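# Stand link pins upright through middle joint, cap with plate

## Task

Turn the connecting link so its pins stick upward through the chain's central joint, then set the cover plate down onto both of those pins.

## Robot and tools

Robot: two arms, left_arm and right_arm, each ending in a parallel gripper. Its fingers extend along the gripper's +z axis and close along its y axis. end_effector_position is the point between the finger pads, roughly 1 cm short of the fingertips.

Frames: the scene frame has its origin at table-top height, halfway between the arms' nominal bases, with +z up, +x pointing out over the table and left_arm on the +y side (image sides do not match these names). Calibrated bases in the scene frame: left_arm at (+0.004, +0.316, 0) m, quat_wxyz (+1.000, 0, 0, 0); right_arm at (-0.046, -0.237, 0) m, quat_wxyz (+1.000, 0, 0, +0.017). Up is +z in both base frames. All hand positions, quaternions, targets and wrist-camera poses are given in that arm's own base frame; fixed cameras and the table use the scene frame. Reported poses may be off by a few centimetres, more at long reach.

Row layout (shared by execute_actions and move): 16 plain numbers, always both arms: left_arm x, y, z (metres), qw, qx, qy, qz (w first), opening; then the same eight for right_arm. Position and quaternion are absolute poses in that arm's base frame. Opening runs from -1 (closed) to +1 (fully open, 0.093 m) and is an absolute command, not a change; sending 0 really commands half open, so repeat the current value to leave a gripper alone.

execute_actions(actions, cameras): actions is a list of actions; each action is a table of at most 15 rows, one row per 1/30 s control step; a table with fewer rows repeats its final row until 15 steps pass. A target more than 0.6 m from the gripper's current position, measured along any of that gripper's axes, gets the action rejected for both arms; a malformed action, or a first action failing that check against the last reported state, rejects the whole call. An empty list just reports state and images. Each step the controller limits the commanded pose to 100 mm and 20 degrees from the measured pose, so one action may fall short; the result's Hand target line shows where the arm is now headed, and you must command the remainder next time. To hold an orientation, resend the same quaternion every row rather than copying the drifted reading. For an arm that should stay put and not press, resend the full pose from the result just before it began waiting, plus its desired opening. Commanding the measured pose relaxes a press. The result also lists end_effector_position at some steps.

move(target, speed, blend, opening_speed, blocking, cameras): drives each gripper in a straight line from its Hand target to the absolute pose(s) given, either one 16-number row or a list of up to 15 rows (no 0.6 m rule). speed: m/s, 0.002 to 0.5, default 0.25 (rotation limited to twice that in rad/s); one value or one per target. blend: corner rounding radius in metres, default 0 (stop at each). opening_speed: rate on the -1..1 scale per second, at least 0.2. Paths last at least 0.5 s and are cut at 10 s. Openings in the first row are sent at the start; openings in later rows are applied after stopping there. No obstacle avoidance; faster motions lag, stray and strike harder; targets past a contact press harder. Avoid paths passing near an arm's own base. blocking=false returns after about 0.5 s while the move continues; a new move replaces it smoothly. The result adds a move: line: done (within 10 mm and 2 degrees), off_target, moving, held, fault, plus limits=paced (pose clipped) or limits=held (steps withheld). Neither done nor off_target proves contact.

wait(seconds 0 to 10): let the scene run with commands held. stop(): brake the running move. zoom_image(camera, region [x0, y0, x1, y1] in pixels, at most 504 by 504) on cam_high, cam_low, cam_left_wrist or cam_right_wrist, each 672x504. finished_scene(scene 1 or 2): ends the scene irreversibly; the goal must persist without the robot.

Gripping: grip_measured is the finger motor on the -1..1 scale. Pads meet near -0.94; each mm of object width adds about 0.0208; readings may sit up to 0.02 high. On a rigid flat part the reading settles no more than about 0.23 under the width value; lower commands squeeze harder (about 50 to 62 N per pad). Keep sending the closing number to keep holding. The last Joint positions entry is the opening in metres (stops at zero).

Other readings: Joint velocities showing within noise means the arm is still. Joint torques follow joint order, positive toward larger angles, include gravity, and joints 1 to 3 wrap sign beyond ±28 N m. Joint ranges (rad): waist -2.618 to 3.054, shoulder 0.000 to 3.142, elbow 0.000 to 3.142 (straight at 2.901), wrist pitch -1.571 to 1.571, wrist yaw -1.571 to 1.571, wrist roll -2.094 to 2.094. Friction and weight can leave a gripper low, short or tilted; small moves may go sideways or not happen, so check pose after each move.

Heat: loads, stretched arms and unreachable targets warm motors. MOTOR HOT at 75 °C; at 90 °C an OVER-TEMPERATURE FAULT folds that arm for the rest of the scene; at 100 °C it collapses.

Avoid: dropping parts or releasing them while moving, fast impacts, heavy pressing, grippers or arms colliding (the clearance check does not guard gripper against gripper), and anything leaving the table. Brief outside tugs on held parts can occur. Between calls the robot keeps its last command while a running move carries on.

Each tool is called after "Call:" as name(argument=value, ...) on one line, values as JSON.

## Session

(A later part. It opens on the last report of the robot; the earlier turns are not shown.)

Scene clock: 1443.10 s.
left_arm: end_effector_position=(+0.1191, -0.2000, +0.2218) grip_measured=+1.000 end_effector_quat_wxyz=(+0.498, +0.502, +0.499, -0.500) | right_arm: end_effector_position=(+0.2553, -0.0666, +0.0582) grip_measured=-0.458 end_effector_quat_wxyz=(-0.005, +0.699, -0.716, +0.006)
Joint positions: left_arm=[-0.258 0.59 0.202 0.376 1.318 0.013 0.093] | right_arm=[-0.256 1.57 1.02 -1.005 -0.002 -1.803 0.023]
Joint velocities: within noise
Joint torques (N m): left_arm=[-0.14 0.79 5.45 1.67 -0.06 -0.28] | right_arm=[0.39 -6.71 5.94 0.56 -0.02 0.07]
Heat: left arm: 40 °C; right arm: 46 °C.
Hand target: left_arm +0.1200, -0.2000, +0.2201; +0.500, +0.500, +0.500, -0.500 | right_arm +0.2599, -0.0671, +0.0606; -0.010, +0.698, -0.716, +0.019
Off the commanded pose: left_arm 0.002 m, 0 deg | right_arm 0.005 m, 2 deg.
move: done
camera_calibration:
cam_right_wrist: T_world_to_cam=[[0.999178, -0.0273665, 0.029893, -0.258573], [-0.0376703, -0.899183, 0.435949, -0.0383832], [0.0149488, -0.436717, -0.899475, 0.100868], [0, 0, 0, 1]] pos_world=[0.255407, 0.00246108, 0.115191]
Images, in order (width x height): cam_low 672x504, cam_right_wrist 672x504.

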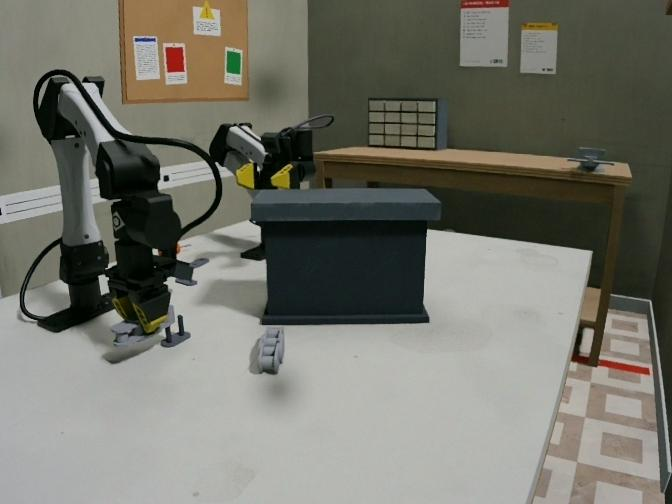

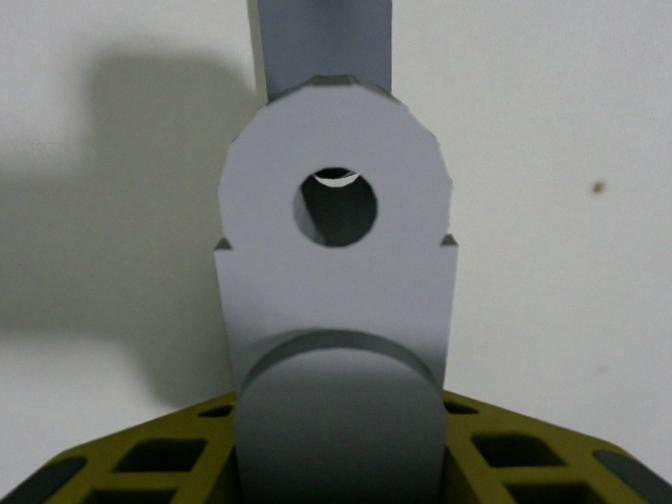

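Call:
move(target=[[0.12,-0.20,0.22,0.5,0.5,0.5,-0.5,1,0.2600,-0.0671,0.046,0.0098,-0.6978,0.7163,-0.0193,-0.65]], speed=0.05, cameras=["cam_right_wrist","cam_low"])

Call:
zoom_image(camera="cam_right_wrist", region=[200, 0, 470, 270])

Call:
zoom_image(camera="cam_low", region=[90, 270, 210, 370])

Scene clock: 1451.83 s.
left_arm: end_effector_position=(+0.1191, -0.2000, +0.2218) grip_measured=+1.000 end_effector_quat_wxyz=(+0.498, +0.502, +0.499, -0.500) | right_arm: end_effector_position=(+0.2553, -0.0666, +0.0468) grip_measured=-0.458 end_effector_quat_wxyz=(-0.008, +0.698, -0.716, +0.011)
Joint positions: left_arm=[-0.258 0.59 0.202 0.376 1.318 0.013 0.093] | right_arm=[-0.256 1.576 0.977 -0.946 -0.002 -1.803 0.023]
Joint velocities: within noise
Joint torques (N m): left_arm=[-0.12 0.8 5.44 1.67 -0.05 -0.27] | right_arm=[0.27 -5.27 6.11 0.58 -0.03 0.06]
Heat: left arm: 40 °C; right arm: 46 °C.
Hand target: left_arm +0.1200, -0.2000, +0.2201; +0.500, +0.500, +0.500, -0.500 | right_arm +0.2599, -0.0671, +0.0460; -0.010, +0.698, -0.716, +0.019
Off the commanded pose: left_arm 0.002 m, 0 deg | right_arm 0.005 m, 1 deg.
move: done
camera_calibration:
cam_right_wrist: T_world_to_cam=[[0.998805, -0.0276528, 0.0402906, -0.258731], [-0.0425284, -0.897988, 0.437961, -0.0321651], [0.0240696, -0.439151, -0.898091, 0.0879634], [0, 0, 0, 1]] pos_world=[0.254937, 0.00259072, 0.103511]
Images, in order (width x height): cam_low 672x504, cam_right_wrist 672x504.

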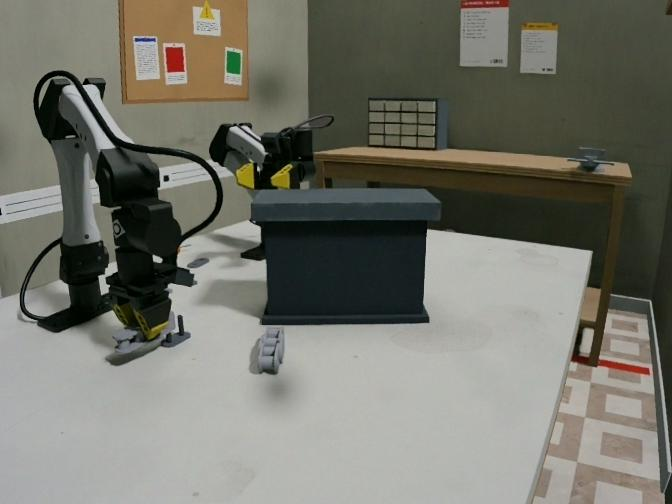

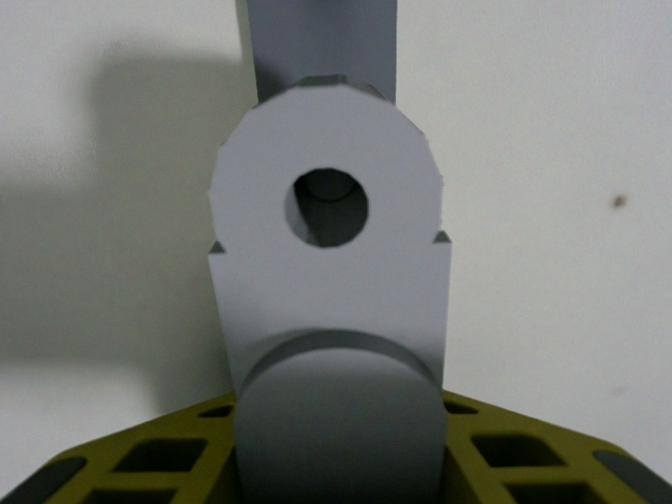

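Scaled by 1.867 from the camera's 672x504 image, which has a finer 960x720 frame.

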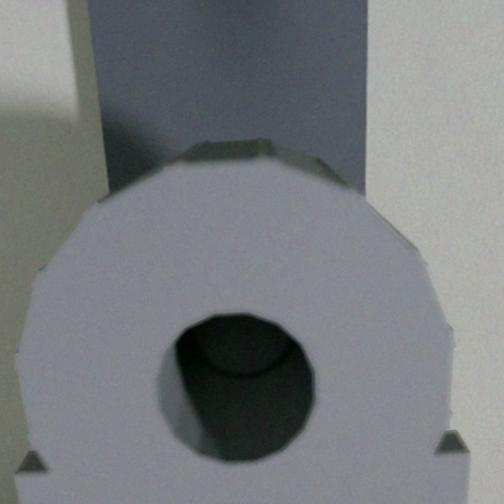

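Scaled by 4.200 from the camera's 672x504 image, which has a finer 960x720 frame.

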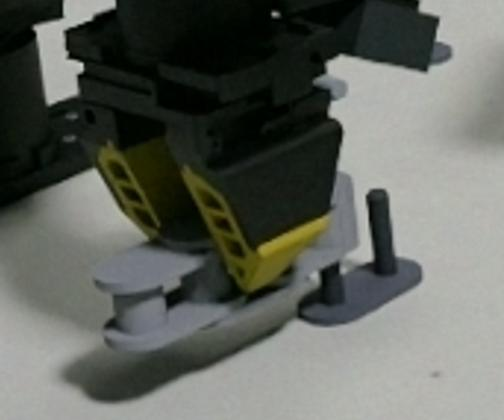

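Call:
move(target=[[0.12,-0.20,0.22,0.5,0.5,0.5,-0.5,1,0.2595,-0.0671,0.035,0.004,-0.6978,0.7163,-0.008,-0.65],[0.12,-0.20,0.22,0.5,0.5,0.5,-0.5,1,0.2590,-0.0671,0.023,0.002,-0.6978,0.7163,-0.003,-0.65]], speed=0.05, cameras=["cam_right_wrist","cam_low"])

Call:
zoom_image(camera="cam_right_wrist", region=[200, 0, 470, 270])

Call:
zoom_image(camera="cam_low", region=[90, 270, 210, 370])

Scene clock: 1460.87 s.
left_arm: end_effector_position=(+0.1191, -0.2000, +0.2218) grip_measured=+1.000 end_effector_quat_wxyz=(+0.498, +0.502, +0.499, -0.500) | right_arm: end_effector_position=(+0.2553, -0.0666, +0.0239) grip_measured=-0.458 end_effector_quat_wxyz=(+0.001, +0.698, -0.716, -0.003)
Joint positions: left_arm=[-0.258 0.59 0.202 0.376 1.318 0.013 0.093] | right_arm=[-0.256 1.641 0.947 -0.883 -0.002 -1.803 0.023]
Joint velocities: within noise
Joint torques (N m): left_arm=[-0.14 0.81 5.45 1.67 -0.05 -0.27] | right_arm=[-0.27 -5.97 5.81 0.47 -0.06 0.09]
Heat: left arm: 40 °C; right arm: 46 °C.
Hand target: left_arm +0.1200, -0.2000, +0.2201; +0.500, +0.500, +0.500, -0.500 | right_arm +0.2589, -0.0671, +0.0231; -0.002, +0.698, -0.716, +0.003
Off the commanded pose: left_arm 0.002 m, 0 deg | right_arm 0.004 m, 1 deg.
move: done
camera_calibration:
cam_right_wrist: T_world_to_cam=[[0.999574, -0.0278543, 0.00871917, -0.257221], [-0.0288886, -0.901563, 0.431683, -0.0257307], [-0.00416334, -0.431751, -0.901983, 0.0752655], [0, 0, 0, 1]] pos_world=[0.256681, 0.00213346, 0.0812385]
Images, in order (width x height): cam_low 672x504, cam_right_wrist 672x504.

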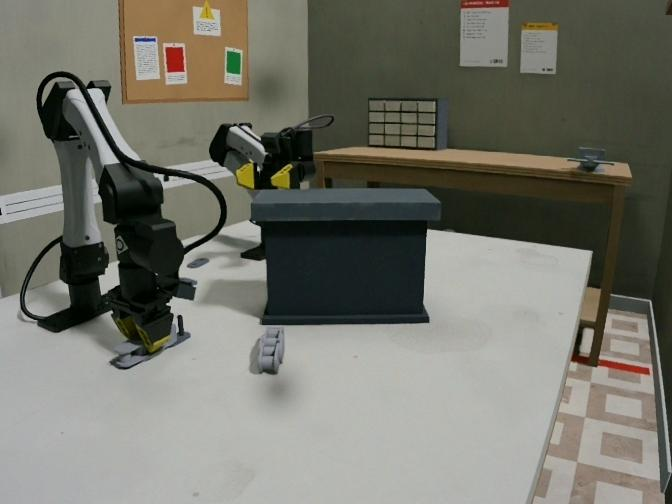

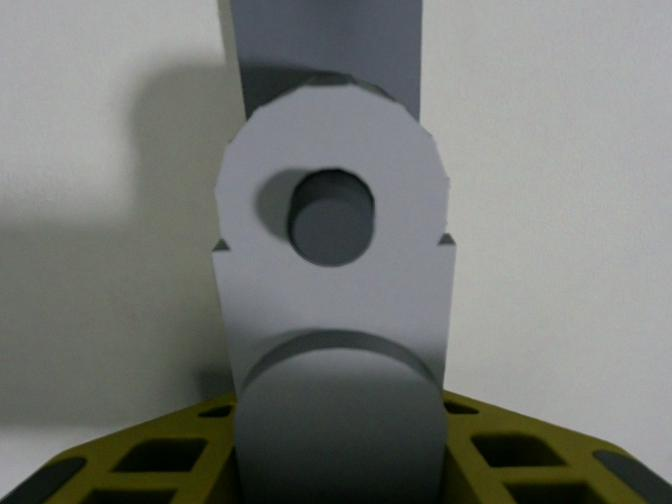

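Scaled by 1.867 from the camera's 672x504 image, which has a finer 960x720 frame.

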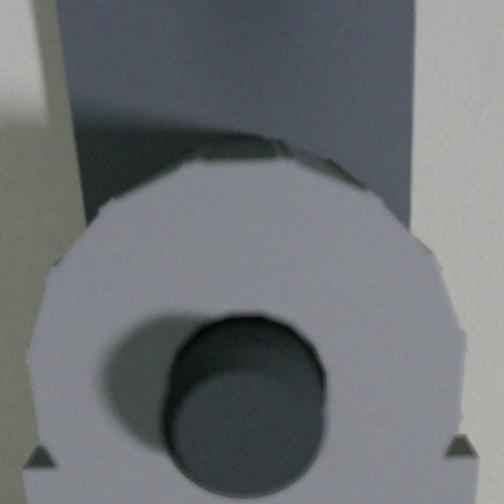

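Scaled by 4.200 from the camera's 672x504 image, which has a finer 960x720 frame.

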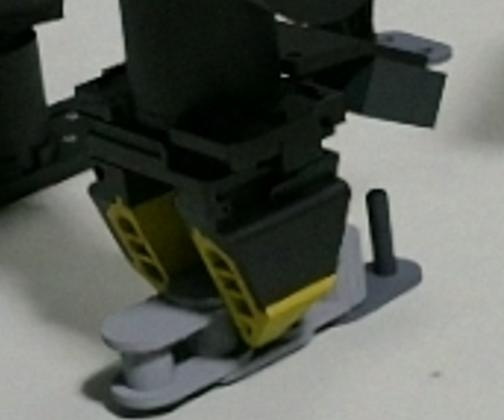

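Call:
move(target=[[0.12,-0.20,0.22,0.5,0.5,0.5,-0.5,1,0.2590,-0.0671,0.023,0.002,-0.6978,0.7163,-0.003,0.1],[0.12,-0.20,0.22,0.5,0.5,0.5,-0.5,1,0.259,-0.067,0.08,0,-0.6978,0.7163,0,0.3],[0.12,-0.20,0.22,0.5,0.5,0.5,-0.5,1,0.30,-0.07,0.14,0,-0.6978,0.7163,0,1],[0.12,-0.20,0.22,0.5,0.5,0.5,-0.5,1,0.40,0.03,0.13,0,0.5113,0.8594,0,1]], speed=[0.1,0.1,0.25,0.4], cameras=["cam_right_wrist","cam_low"])

Call:
zoom_image(camera="cam_low", region=[70, 260, 290, 400])

Scene clock: 1507.90 s.
left_arm: end_effector_position=(+0.1191, -0.2000, +0.2218) grip_measured=+1.000 end_effector_quat_wxyz=(+0.498, +0.502, +0.499, -0.500) | right_arm: end_effector_position=(+0.4005, +0.0280, +0.1329) grip_measured=+1.000 end_effector_quat_wxyz=(+0.008, +0.510, +0.860, +0.007)
Joint positions: left_arm=[-0.258 0.59 0.202 0.376 1.318 0.013 0.093] | right_arm=[0.069 2.068 1.946 -1.428 -0.002 1.14 0.093]
Joint velocities: within noise
Joint torques (N m): left_arm=[-0.14 0.81 5.45 1.67 -0.05 -0.27] | right_arm=[0.23 -8.91 8.14 0.21 0.12 0.06]
Heat: left arm: 40 °C; right arm: 45 °C.
Hand target: left_arm +0.1200, -0.2000, +0.2201; +0.500, +0.500, +0.500, -0.500 | right_arm +0.3999, +0.0300, +0.1300; +0.000, +0.511, +0.859, +0.000
Off the commanded pose: left_arm 0.002 m, 0 deg | right_arm 0.004 m, 1 deg.
move: done
camera_calibration:
cam_right_wrist: T_world_to_cam=[[-0.879258, -0.47631, -0.00576964, 0.366316], [-0.432604, 0.793391, 0.428235, 0.131365], [-0.199395, 0.379025, -0.903649, 0.270752], [0, 0, 0, 1]] pos_world=[0.432902, -0.032365, 0.190523]
Images, in order (width x height): cam_low 672x504, cam_right_wrist 672x504.

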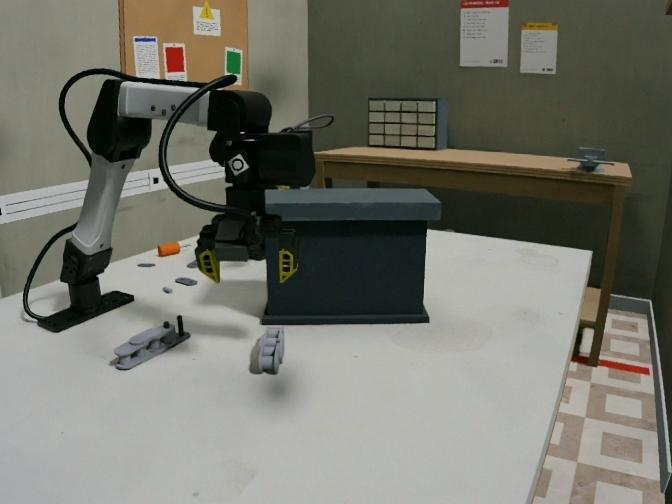

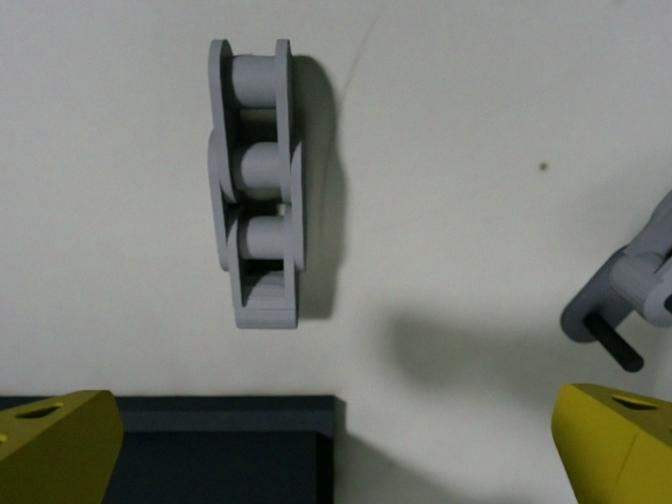

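Scaled by 2.291 from the camera's 672x504 image, which has a finer 960x720 frame.

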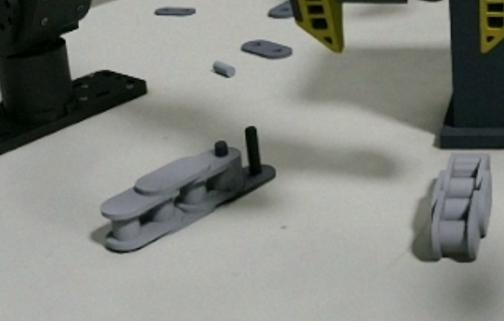

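Call:
move(target=[[0.12,-0.20,0.22,0.5,0.5,0.5,-0.5,1,0.4355,0.0325,0.07,0,0.515,0.8572,0,1]], speed=0.15, cameras=["cam_right_wrist"])

Scene clock: 1521.17 s.
left_arm: end_effector_position=(+0.1191, -0.2000, +0.2218) grip_measured=+1.000 end_effector_quat_wxyz=(+0.498, +0.502, +0.499, -0.500) | right_arm: end_effector_position=(+0.4280, +0.0299, +0.0715) grip_measured=+1.000 end_effector_quat_wxyz=(-0.008, +0.514, +0.858, -0.005)
Joint positions: left_arm=[-0.258 0.59 0.202 0.376 1.318 0.013 0.093] | right_arm=[0.069 2.23 1.956 -1.317 -0.002 1.149 0.093]
Joint velocities: within noise
Joint torques (N m): left_arm=[-0.13 0.8 5.45 1.66 -0.05 -0.27] | right_arm=[0.1 -10.76 7.8 0.47 0.09 0.07]
Heat: left arm: 40 °C; right arm: 46 °C.
Hand target: left_arm +0.1200, -0.2000, +0.2201; +0.500, +0.500, +0.500, -0.500 | right_arm +0.4353, +0.0325, +0.0702; +0.000, +0.515, +0.857, +0.000
Off the commanded pose: left_arm 0.002 m, 0 deg | right_arm 0.008 m, 1 deg.
move: done
camera_calibration:
cam_right_wrist: T_world_to_cam=[[-0.882893, -0.468543, 0.0311082, 0.389716], [-0.408038, 0.798292, 0.442984, 0.156342], [-0.23239, 0.378414, -0.895989, 0.233578], [0, 0, 0, 1]] pos_world=[0.462152, -0.0305974, 0.127903]
Images, in order (width x height): cam_right_wrist 672x504.

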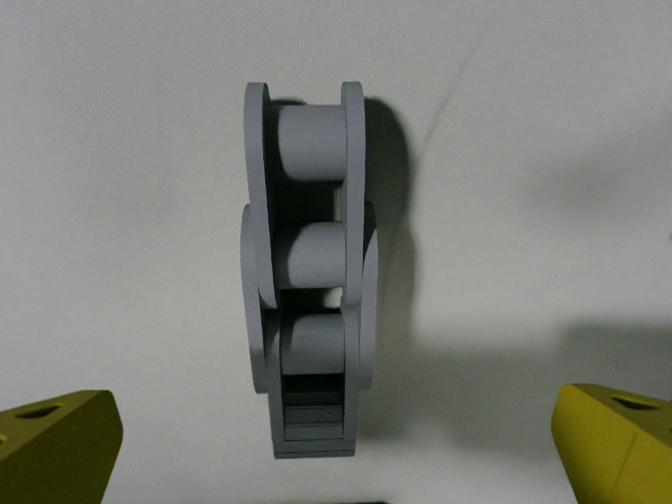

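Call:
move(target=[[0.12,-0.20,0.22,0.5,0.5,0.5,-0.5,1,0.4425,0.031,0.045,0,0.515,0.8572,0,0.6],[0.12,-0.20,0.22,0.5,0.5,0.5,-0.5,1,0.4425,0.031,0.0245,0,0.515,0.8572,0,0.6]], speed=0.1, cameras=["cam_right_wrist"])

Scene clock: 1529.93 s.
left_arm: end_effector_position=(+0.1191, -0.2000, +0.2218) grip_measured=+1.000 end_effector_quat_wxyz=(+0.498, +0.502, +0.499, -0.500) | right_arm: end_effector_position=(+0.4416, +0.0309, +0.0332) grip_measured=+0.602 end_effector_quat_wxyz=(+0.002, +0.514, +0.858, +0.003)
Joint positions: left_arm=[-0.258 0.59 0.202 0.376 1.318 0.012 0.093] | right_arm=[0.069 2.279 1.887 -1.172 -0.002 1.149 0.074]
Joint velocities: within noise
Joint torques (N m): left_arm=[-0.13 0.8 5.45 1.66 -0.05 -0.27] | right_arm=[-0.13 -10.82 5.68 0.54 0.04 0.01]
Heat: left arm: 40 °C; right arm: 46 °C.
Hand target: left_arm +0.1200, -0.2000, +0.2201; +0.500, +0.500, +0.500, -0.500 | right_arm +0.4423, +0.0310, +0.0245; +0.000, +0.515, +0.857, +0.000
Off the commanded pose: left_arm 0.002 m, 0 deg | right_arm 0.009 m, 0 deg.
move: done
camera_calibration:
cam_right_wrist: T_world_to_cam=[[-0.88357, -0.46824, 0.00741337, 0.404444], [-0.419077, 0.797666, 0.433708, 0.183306], [-0.208993, 0.380105, -0.901023, 0.191869], [0, 0, 0, 1]] pos_world=[0.474273, -0.0297701, 0.0903786]
Images, in order (width x height): cam_right_wrist 672x504.

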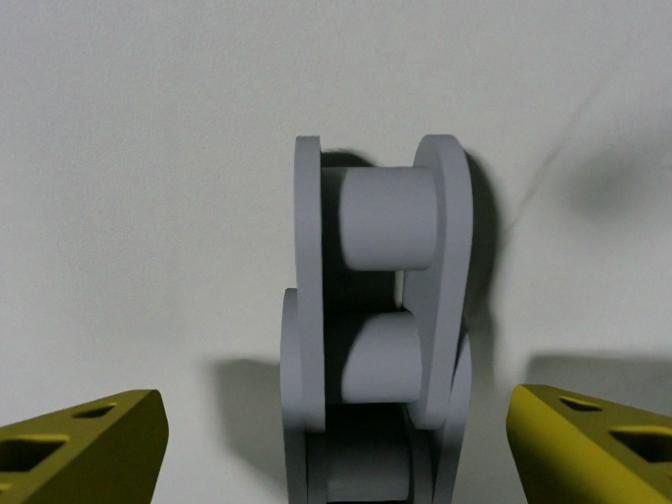

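Call:
move(target=[[0.12,-0.20,0.22,0.5,0.5,0.5,-0.5,1,0.436,0.029,0.0165,0,0.515,0.8572,0,0.6]], speed=0.1, cameras=["cam_right_wrist"])

Scene clock: 1535.43 s.
left_arm: end_effector_position=(+0.1191, -0.2000, +0.2218) grip_measured=+1.000 end_effector_quat_wxyz=(+0.498, +0.502, +0.499, -0.500) | right_arm: end_effector_position=(+0.4343, +0.0304, +0.0172) grip_measured=+0.602 end_effector_quat_wxyz=(-0.005, +0.514, +0.858, -0.002)
Joint positions: left_arm=[-0.258 0.59 0.202 0.376 1.318 0.012 0.093] | right_arm=[0.069 2.279 1.822 -1.125 -0.002 1.149 0.074]
Joint velocities: within noise
Joint torques (N m): left_arm=[-0.14 0.79 5.45 1.67 -0.05 -0.28] | right_arm=[-0.64 -12.68 5.38 0.49 0.01 0.01]
Heat: left arm: 40 °C; right arm: 46 °C.
Hand target: left_arm +0.1200, -0.2000, +0.2201; +0.500, +0.500, +0.500, -0.500 | right_arm +0.4359, +0.0290, +0.0165; +0.000, +0.515, +0.857, +0.000
Off the commanded pose: left_arm 0.002 m, 0 deg | right_arm 0.002 m, 1 deg.
move: done
camera_calibration:
cam_right_wrist: T_world_to_cam=[[-0.883291, -0.468221, 0.0237947, 0.397457], [-0.411262, 0.798207, 0.440147, 0.184049], [-0.225079, 0.378992, -0.89761, 0.183102], [0, 0, 0, 1]] pos_world=[0.467974, -0.0302057, 0.0738888]
Images, in order (width x height): cam_right_wrist 672x504.

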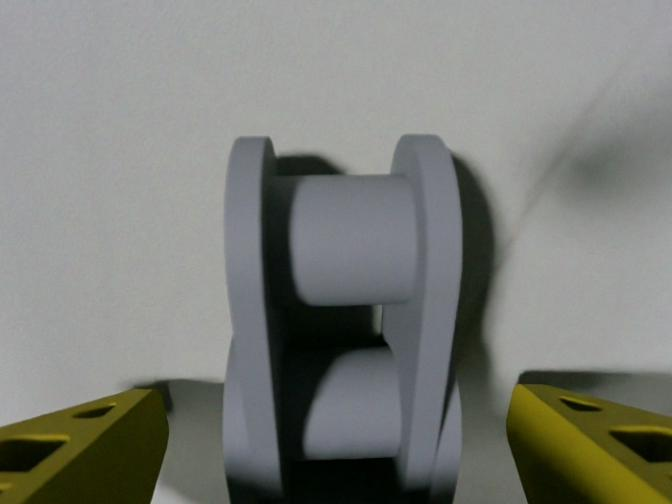

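Call:
move(target=[[0.12,-0.20,0.22,0.5,0.5,0.5,-0.5,1,0.437,0.029,0.028,0,0.515,0.8572,0,0.3],[0.12,-0.20,0.22,0.5,0.5,0.5,-0.5,1,0.437,0.029,0.028,0,0.515,0.8572,0,-0.5]], speed=0.1, opening_speed=1, cameras=["cam_right_wrist"])

Scene clock: 1543.17 s.
left_arm: end_effector_position=(+0.1191, -0.2000, +0.2218) grip_measured=+1.000 end_effector_quat_wxyz=(+0.498, +0.502, +0.499, -0.500) | right_arm: end_effector_position=(+0.4349, +0.0304, +0.0195) grip_measured=-0.347 end_effector_quat_wxyz=(-0.005, +0.514, +0.858, -0.002)
Joint positions: left_arm=[-0.258 0.59 0.202 0.376 1.318 0.012 0.093] | right_arm=[0.069 2.279 1.831 -1.134 -0.002 1.149 0.029]
Joint velocities: within noise
Joint torques (N m): left_arm=[-0.13 0.79 5.46 1.67 -0.06 -0.27] | right_arm=[-0.43 -13.42 7.95 0.18 0.01 -0.02]
Heat: left arm: 40 °C; right arm: 46 °C.
Hand target: left_arm +0.1200, -0.2000, +0.2201; +0.500, +0.500, +0.500, -0.500 | right_arm +0.4369, +0.0290, +0.0279; +0.000, +0.515, +0.857, +0.000
Off the commanded pose: left_arm 0.002 m, 0 deg | right_arm 0.009 m, 1 deg.
move: done
camera_calibration:
cam_right_wrist: T_world_to_cam=[[-0.8833, -0.468221, 0.0234462, 0.397943], [-0.411429, 0.798195, 0.440012, 0.183337], [-0.224738, 0.379016, -0.897686, 0.185095], [0, 0, 0, 1]] pos_world=[0.468531, -0.0301672, 0.0761564]
Images, in order (width x height): cam_right_wrist 672x504.

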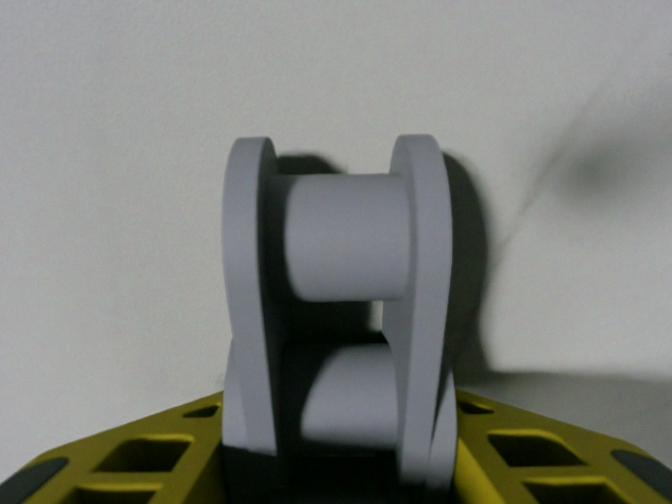

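Call:
move(target=[[0.12,-0.20,0.22,0.5,0.5,0.5,-0.5,1,0.43,0.029,0.09,0,0.515,0.8572,0,-0.5],[0.12,-0.20,0.22,0.5,0.5,0.5,-0.5,1,0.42,0.029,0.08,0.2258,0.4629,0.7705,0.3758,-0.5]], speed=0.2, cameras=["cam_right_wrist","cam_low"])

Call:
zoom_image(camera="cam_low", region=[130, 220, 350, 400])

Scene clock: 1564.03 s.
left_arm: end_effector_position=(+0.1191, -0.2000, +0.2218) grip_measured=+1.000 end_effector_quat_wxyz=(+0.498, +0.502, +0.499, -0.500) | right_arm: end_effector_position=(+0.4080, +0.0271, +0.0584) grip_measured=-0.348 end_effector_quat_wxyz=(+0.198, +0.480, +0.782, +0.345)
Joint positions: left_arm=[-0.258 0.59 0.202 0.376 1.318 0.012 0.093] | right_arm=[-0.106 1.677 0.815 0.012 -0.429 1.16 0.029]
Joint velocities: within noise
Joint torques (N m): left_arm=[-0.14 0.8 5.46 1.67 -0.05 -0.27] | right_arm=[-0.73 -9.63 6.79 2.4 -0.51 0.08]
Heat: left arm: 40 °C; right arm: 49 °C.
Hand target: left_arm +0.1200, -0.2000, +0.2201; +0.500, +0.500, +0.500, -0.500 | right_arm +0.4190, +0.0289, +0.0804; +0.225, +0.462, +0.771, +0.375
Off the commanded pose: left_arm 0.002 m, 0 deg | right_arm 0.025 m, 5 deg.
move: off_target (right_arm)
camera_calibration:
cam_right_wrist: T_world_to_cam=[[-0.625033, -0.30181, -0.719892, 0.305276], [-0.687389, 0.649827, 0.324377, 0.281105], [0.369905, 0.697592, -0.613625, -0.0526236], [0, 0, 0, 1]] pos_world=[0.403502, -0.0538248, 0.0962905]
Images, in order (width x height): cam_low 672x504, cam_right_wrist 672x504.

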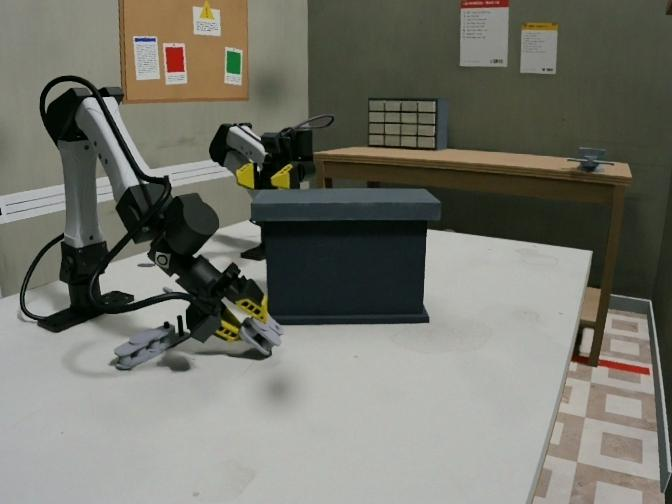

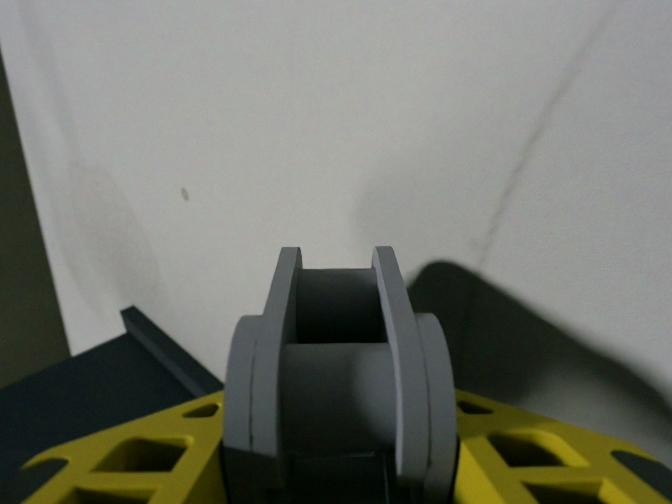

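Scaled by 2.291 from the camera's 672x504 image, which has a finer 960x720 frame.

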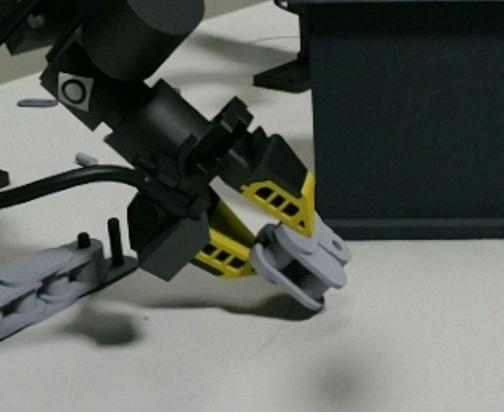

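Call:
move(target=[[0.12,-0.20,0.22,0.5,0.5,0.5,-0.5,1,0.42,0.029,0.054,0.2258,0.4629,0.7705,0.3758,-0.5]], speed=0.08, cameras=["cam_right_wrist","cam_low"])

Call:
zoom_image(camera="cam_low", region=[130, 220, 350, 400])

Scene clock: 1570.33 s.
left_arm: end_effector_position=(+0.1191, -0.2000, +0.2218) grip_measured=+1.000 end_effector_quat_wxyz=(+0.498, +0.502, +0.499, -0.500) | right_arm: end_effector_position=(+0.4132, +0.0276, +0.0475) grip_measured=-0.348 end_effector_quat_wxyz=(+0.215, +0.471, +0.777, +0.357)
Joint positions: left_arm=[-0.258 0.59 0.202 0.376 1.318 0.012 0.093] | right_arm=[-0.106 1.719 0.77 0.146 -0.435 1.161 0.029]
Joint velocities: within noise
Joint torques (N m): left_arm=[-0.14 0.8 5.45 1.67 -0.06 -0.27] | right_arm=[-0.65 -6.87 6.13 2.33 -0.42 0.04]
Heat: left arm: 40 °C; right arm: 48 °C.
Hand target: left_arm +0.1200, -0.2000, +0.2201; +0.500, +0.500, +0.500, -0.500 | right_arm +0.4195, +0.0290, +0.0541; +0.225, +0.463, +0.771, +0.375
Off the commanded pose: left_arm 0.002 m, 0 deg | right_arm 0.010 m, 3 deg.
move: off_target (right_arm)
camera_calibration:
cam_right_wrist: T_world_to_cam=[[-0.58903, -0.303673, -0.748884, 0.287377], [-0.704382, 0.647157, 0.291605, 0.296611], [0.396093, 0.699264, -0.595097, -0.0733142], [0, 0, 0, 1]] pos_world=[0.40724, -0.0534193, 0.0850897]
Images, in order (width x height): cam_low 672x504, cam_right_wrist 672x504.

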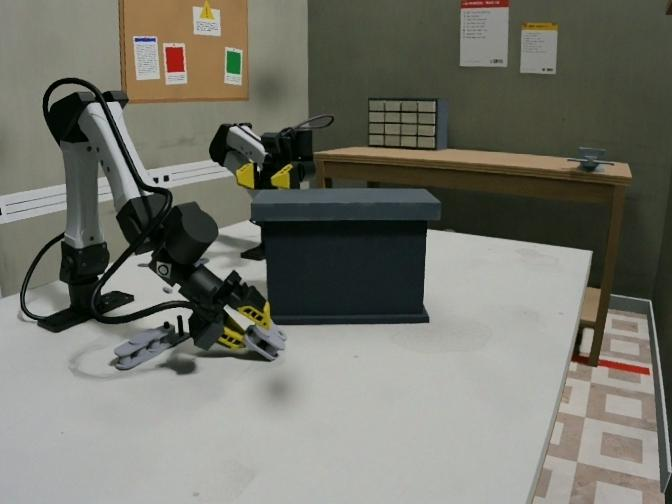

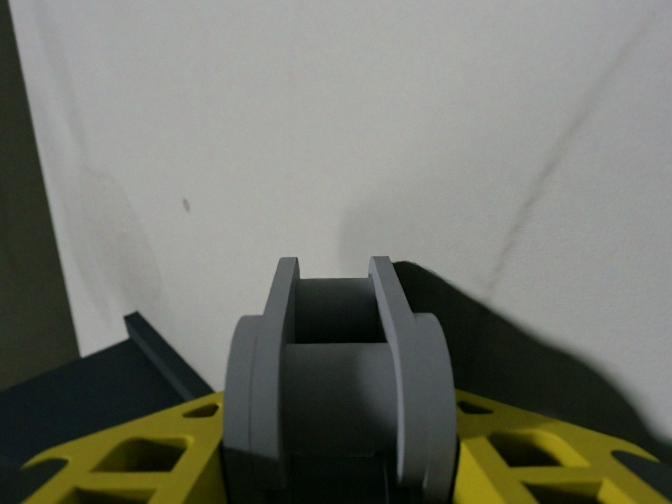

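Scaled by 2.291 from the camera's 672x504 image, which has a finer 960x720 frame.

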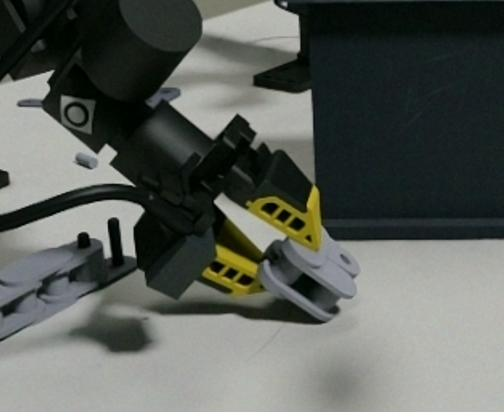

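Call:
move(target=[[0.12,-0.20,0.22,0.5,0.5,0.5,-0.5,1,0.42,0.029,0.034,0.2258,0.4629,0.7705,0.3758,-0.5]], speed=0.08, cameras=["cam_right_wrist","cam_low"])

Call:
zoom_image(camera="cam_low", region=[130, 220, 350, 400])

Scene clock: 1576.53 s.
left_arm: end_effector_position=(+0.1191, -0.2000, +0.2218) grip_measured=+1.000 end_effector_quat_wxyz=(+0.498, +0.502, +0.499, -0.500) | right_arm: end_effector_position=(+0.4243, +0.0293, +0.0444) grip_measured=-0.348 end_effector_quat_wxyz=(+0.238, +0.456, +0.770, +0.378)
Joint positions: left_arm=[-0.258 0.59 0.202 0.376 1.318 0.012 0.093] | right_arm=[-0.106 1.769 0.749 0.288 -0.454 1.169 0.029]
Joint velocities: within noise
Joint torques (N m): left_arm=[-0.14 0.81 5.45 1.66 -0.05 -0.27] | right_arm=[-0.51 -5.94 4.98 1.88 -0.23 -0.05]
Heat: left arm: 40 °C; right arm: 47 °C.
Hand target: left_arm +0.1200, -0.2000, +0.2201; +0.500, +0.500, +0.500, -0.500 | right_arm +0.4198, +0.0291, +0.0343; +0.226, +0.463, +0.770, +0.376
Off the commanded pose: left_arm 0.002 m, 0 deg | right_arm 0.011 m, 2 deg.
move: off_target (right_arm)
camera_calibration:
cam_right_wrist: T_world_to_cam=[[-0.533612, -0.300193, -0.790659, 0.270324], [-0.728666, 0.637753, 0.249635, 0.316638], [0.429307, 0.709335, -0.559053, -0.096767], [0, 0, 0, 1]] pos_world=[0.416514, -0.052147, 0.0805929]
Images, in order (width x height): cam_low 672x504, cam_right_wrist 672x504.

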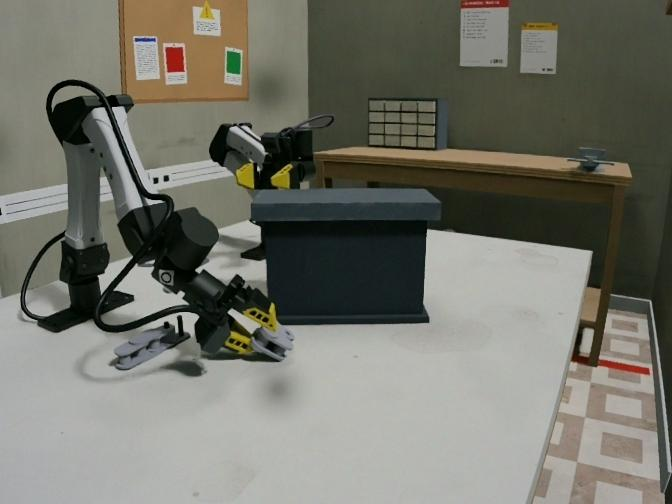

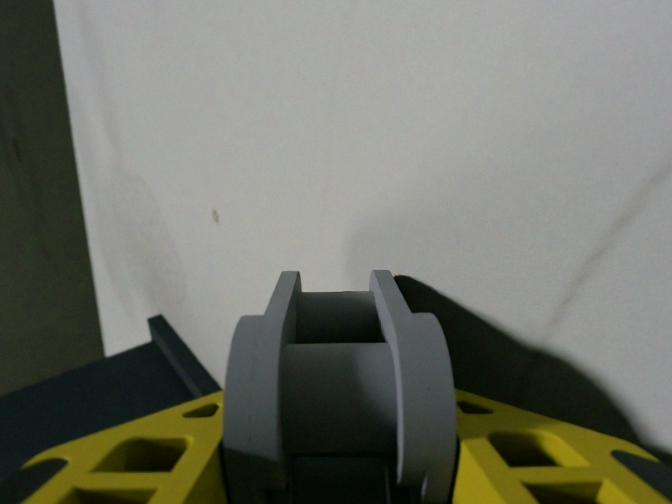

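Scaled by 2.291 from the camera's 672x504 image, which has a finer 960x720 frame.

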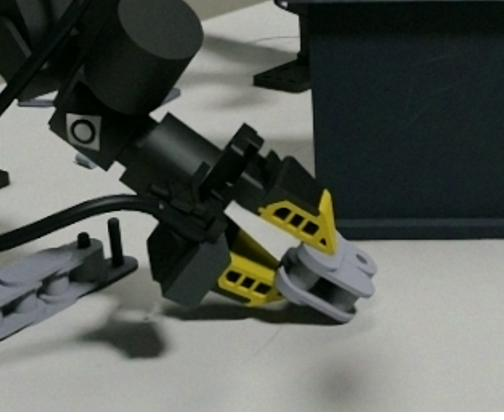

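Call:
move(target=[[0.12,-0.20,0.22,0.5,0.5,0.5,-0.5,1,0.42,0.029,0.034,0.2258,0.4629,0.7705,0.3758,0.1],[0.12,-0.20,0.22,0.5,0.5,0.5,-0.5,1,0.36,-0.003,0.085,0.2258,0.4629,0.7705,0.3758,0.2],[0.12,-0.20,0.22,0.5,0.5,0.5,-0.5,1,0.35,0.03,0.15,0.0,0.515,0.8572,0.0,1]], speed=0.15, opening_speed=0.8, cameras=["cam_right_wrist","cam_low","cam_high"])

Call:
zoom_image(camera="cam_low", region=[100, 260, 350, 400])

Scene clock: 1597.50 s.
left_arm: end_effector_position=(+0.1191, -0.2000, +0.2218) grip_measured=+1.000 end_effector_quat_wxyz=(+0.498, +0.502, +0.499, -0.500) | right_arm: end_effector_position=(+0.3501, +0.0296, +0.1511) grip_measured=+1.000 end_effector_quat_wxyz=(+0.005, +0.514, +0.858, +0.009)
Joint positions: left_arm=[-0.258 0.59 0.202 0.376 1.318 0.012 0.093] | right_arm=[0.08 1.864 1.731 -1.421 -0.01 1.16 0.093]
Joint velocities: within noise
Joint torques (N m): left_arm=[-0.14 0.79 5.46 1.67 -0.05 -0.27] | right_arm=[0.03 -7.27 8.1 0.23 0.16 0.03]
Heat: left arm: 40 °C; right arm: 46 °C.
Hand target: left_arm +0.1200, -0.2000, +0.2201; +0.500, +0.500, +0.500, -0.500 | right_arm +0.3500, +0.0300, +0.1500; +0.000, +0.515, +0.857, +0.000
Off the commanded pose: left_arm 0.002 m, 0 deg | right_arm 0.001 m, 1 deg.
move: done
camera_calibration:
cam_right_wrist: T_world_to_cam=[[-0.883533, -0.468329, -0.00612718, 0.324121], [-0.423838, 0.793893, 0.435999, 0.0962747], [-0.199326, 0.387816, -0.899927, 0.275654], [0, 0, 0, 1]] pos_world=[0.382122, -0.0315393, 0.208079]
Images, in order (width x height): cam_high 672x504, cam_low 672x504, cam_right_wrist 672x504.

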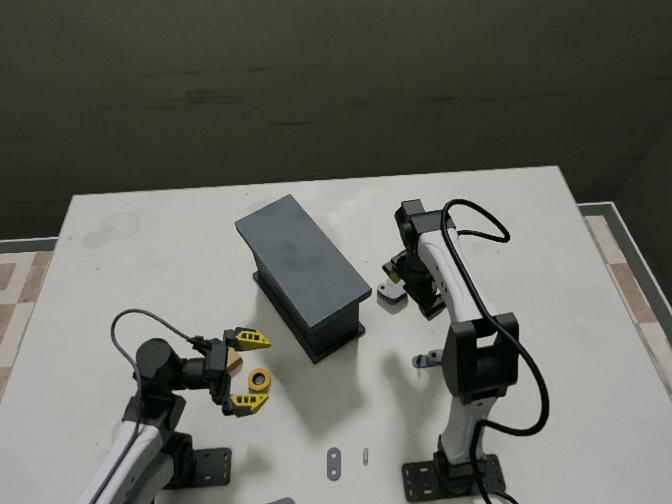

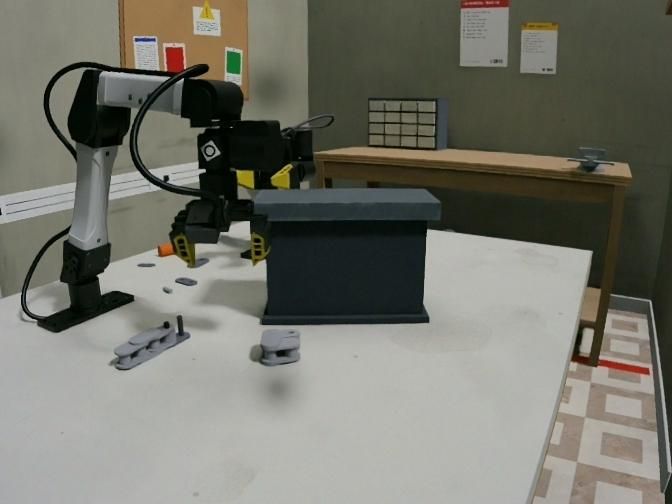

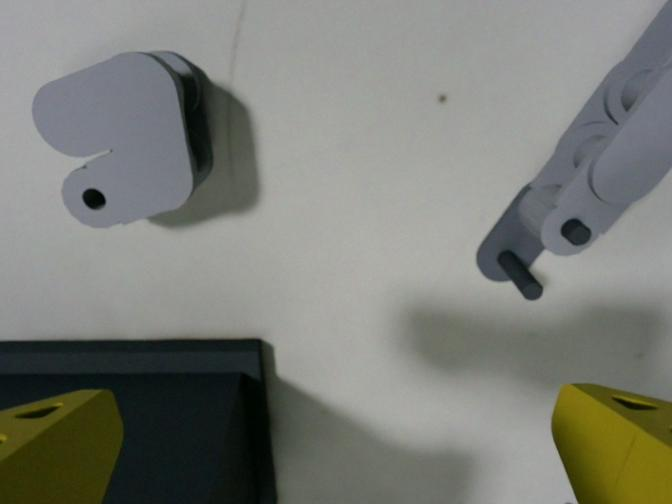

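Scaled by 2.016 from the camera's 672x504 image, which has a finer 960x720 frame.

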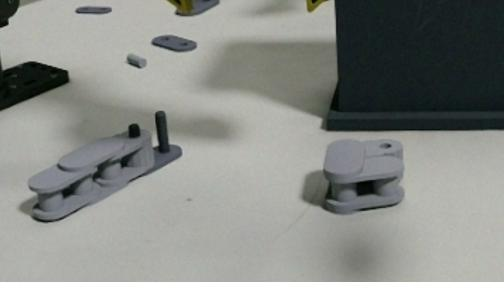

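Call:
move(target=[[0.12,-0.20,0.22,0.5,0.5,0.5,-0.5,1,0.445,0.045,0.09,0,-0.3827,0.9239,0,1]], speed=0.3, cameras=["cam_right_wrist"])

Scene clock: 1664.93 s.
left_arm: end_effector_position=(+0.1191, -0.2000, +0.2218) grip_measured=+1.000 end_effector_quat_wxyz=(+0.498, +0.502, +0.499, -0.500) | right_arm: end_effector_position=(+0.4437, +0.0424, +0.0947) grip_measured=+1.000 end_effector_quat_wxyz=(+0.007, -0.375, +0.927, +0.002)
Joint positions: left_arm=[-0.258 0.59 0.202 0.376 1.318 0.012 0.093] | right_arm=[0.092 2.277 2.128 -1.408 -0.008 -0.676 0.093]
Joint velocities: within noise
Joint torques (N m): left_arm=[-0.14 0.8 5.44 1.67 -0.05 -0.27] | right_arm=[0.28 -10.33 8.1 0.32 0.01 -0.02]
Heat: left arm: 40 °C; right arm: 49 °C.
Hand target: left_arm +0.1200, -0.2000, +0.2201; +0.500, +0.500, +0.500, -0.500 | right_arm +0.4449, +0.0450, +0.0900; +0.000, -0.383, +0.924, +0.000
Off the commanded pose: left_arm 0.002 m, 0 deg | right_arm 0.006 m, 1 deg.
move: done
camera_calibration:
cam_right_wrist: T_world_to_cam=[[0.692431, -0.721304, 0.0161158, -0.27815], [-0.658938, -0.623148, 0.421292, 0.316126], [-0.293837, -0.302335, -0.906782, 0.310403], [0, 0, 0, 1]] pos_world=[0.492115, 0.0902082, 0.15277]
Images, in order (width x height): cam_right_wrist 672x504.

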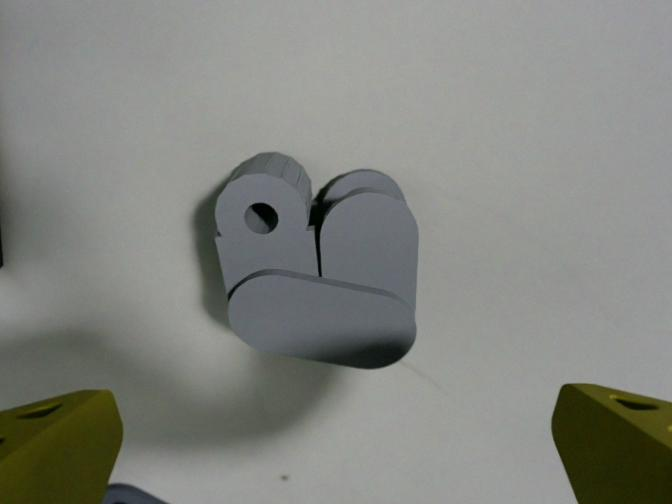

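Call:
move(target=[[0.12,-0.20,0.22,0.5,0.5,0.5,-0.5,1,0.445,0.052,0.05,0,-0.3827,0.9239,0,1],[0.12,-0.20,0.22,0.5,0.5,0.5,-0.5,1,0.445,0.052,0.018,0,-0.3827,0.9239,0,1]], speed=0.12, cameras=["cam_right_wrist"])

Scene clock: 1680.80 s.
left_arm: end_effector_position=(+0.1191, -0.2000, +0.2218) grip_measured=+1.000 end_effector_quat_wxyz=(+0.498, +0.502, +0.499, -0.500) | right_arm: end_effector_position=(+0.4441, +0.0508, +0.0260) grip_measured=+1.000 end_effector_quat_wxyz=(+0.003, -0.383, +0.924, +0.003)
Joint positions: left_arm=[-0.258 0.59 0.202 0.376 1.318 0.012 0.093] | right_arm=[0.111 2.305 1.902 -1.163 -0.008 -0.676 0.093]
Joint velocities: within noise
Joint torques (N m): left_arm=[-0.14 0.8 5.44 1.67 -0.05 -0.27] | right_arm=[0.27 -11.23 5.94 0.58 0.05 0.01]
Heat: left arm: 40 °C; right arm: 48 °C.
Hand target: left_arm +0.1200, -0.2000, +0.2201; +0.500, +0.500, +0.500, -0.500 | right_arm +0.4448, +0.0520, +0.0181; +0.000, -0.383, +0.924, +0.000
Off the commanded pose: left_arm 0.002 m, 0 deg | right_arm 0.008 m, 1 deg.
move: done
camera_calibration:
cam_right_wrist: T_world_to_cam=[[0.70563, -0.708493, 0.0111215, -0.277614], [-0.64404, -0.634734, 0.426996, 0.344371], [-0.295464, -0.308464, -0.904185, 0.251786], [0, 0, 0, 1]] pos_world=[0.492076, 0.0995634, 0.0837037]
Images, in order (width x height): cam_right_wrist 672x504.

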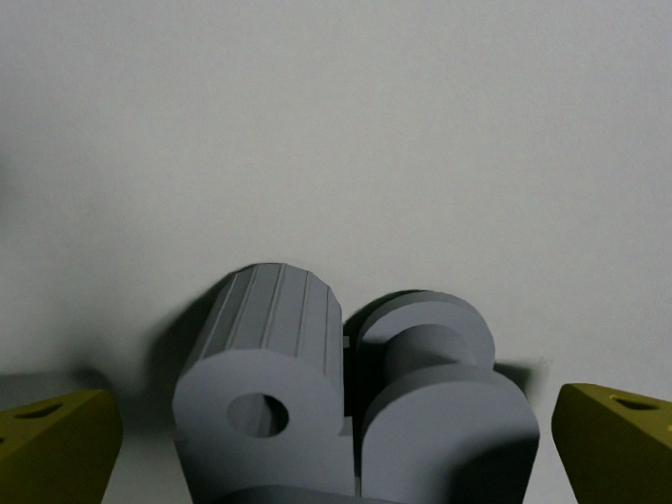

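Call:
move(target=[[0.12,-0.20,0.22,0.5,0.5,0.5,-0.5,1,0.444,0.0515,0.013,0,-0.3827,0.9239,0,1],[0.12,-0.20,0.22,0.5,0.5,0.5,-0.5,1,0.444,0.0515,0.013,0,-0.3827,0.9239,0,0.0]], speed=0.1, opening_speed=0.6, cameras=["cam_right_wrist"])

Scene clock: 1690.43 s.
left_arm: end_effector_position=(+0.1191, -0.2000, +0.2218) grip_measured=+1.000 end_effector_quat_wxyz=(+0.498, +0.502, +0.499, -0.500) | right_arm: end_effector_position=(+0.4461, +0.0507, +0.0221) grip_measured=+0.163 end_effector_quat_wxyz=(+0.008, -0.383, +0.924, +0.001)
Joint positions: left_arm=[-0.258 0.59 0.202 0.376 1.318 0.012 0.093] | right_arm=[0.111 2.305 1.886 -1.136 -0.006 -0.676 0.053]
Joint velocities: within noise
Joint torques (N m): left_arm=[-0.14 0.81 5.45 1.66 -0.05 -0.27] | right_arm=[0.14 -11.22 5.57 0.51 -0.04 0.05]
Heat: left arm: 40 °C; right arm: 47 °C.
Hand target: left_arm +0.1200, -0.2000, +0.2201; +0.500, +0.500, +0.500, -0.500 | right_arm +0.4439, +0.0515, +0.0132; +0.000, -0.383, +0.924, +0.000
Off the commanded pose: left_arm 0.002 m, 0 deg | right_arm 0.009 m, 1 deg.
move: done
camera_calibration:
cam_right_wrist: T_world_to_cam=[[0.705445, -0.708497, 0.0195024, -0.279165], [-0.648799, -0.634438, 0.420177, 0.349556], [-0.285321, -0.309065, -0.907233, 0.244347], [0, 0, 0, 1]] pos_world=[0.493444, 0.0995028, 0.0802484]
Images, in order (width x height): cam_right_wrist 672x504.

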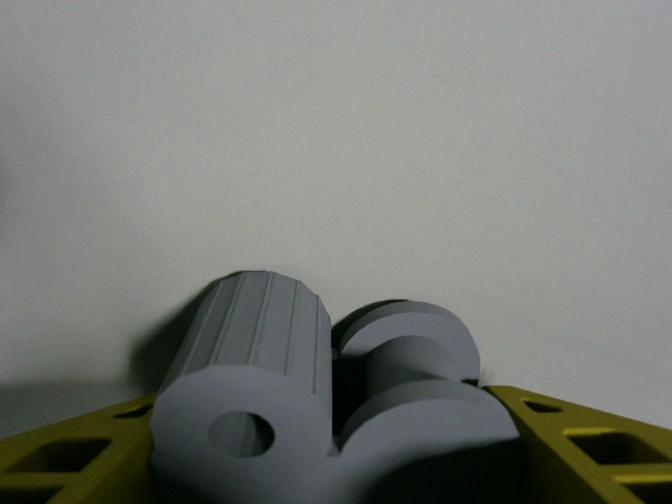

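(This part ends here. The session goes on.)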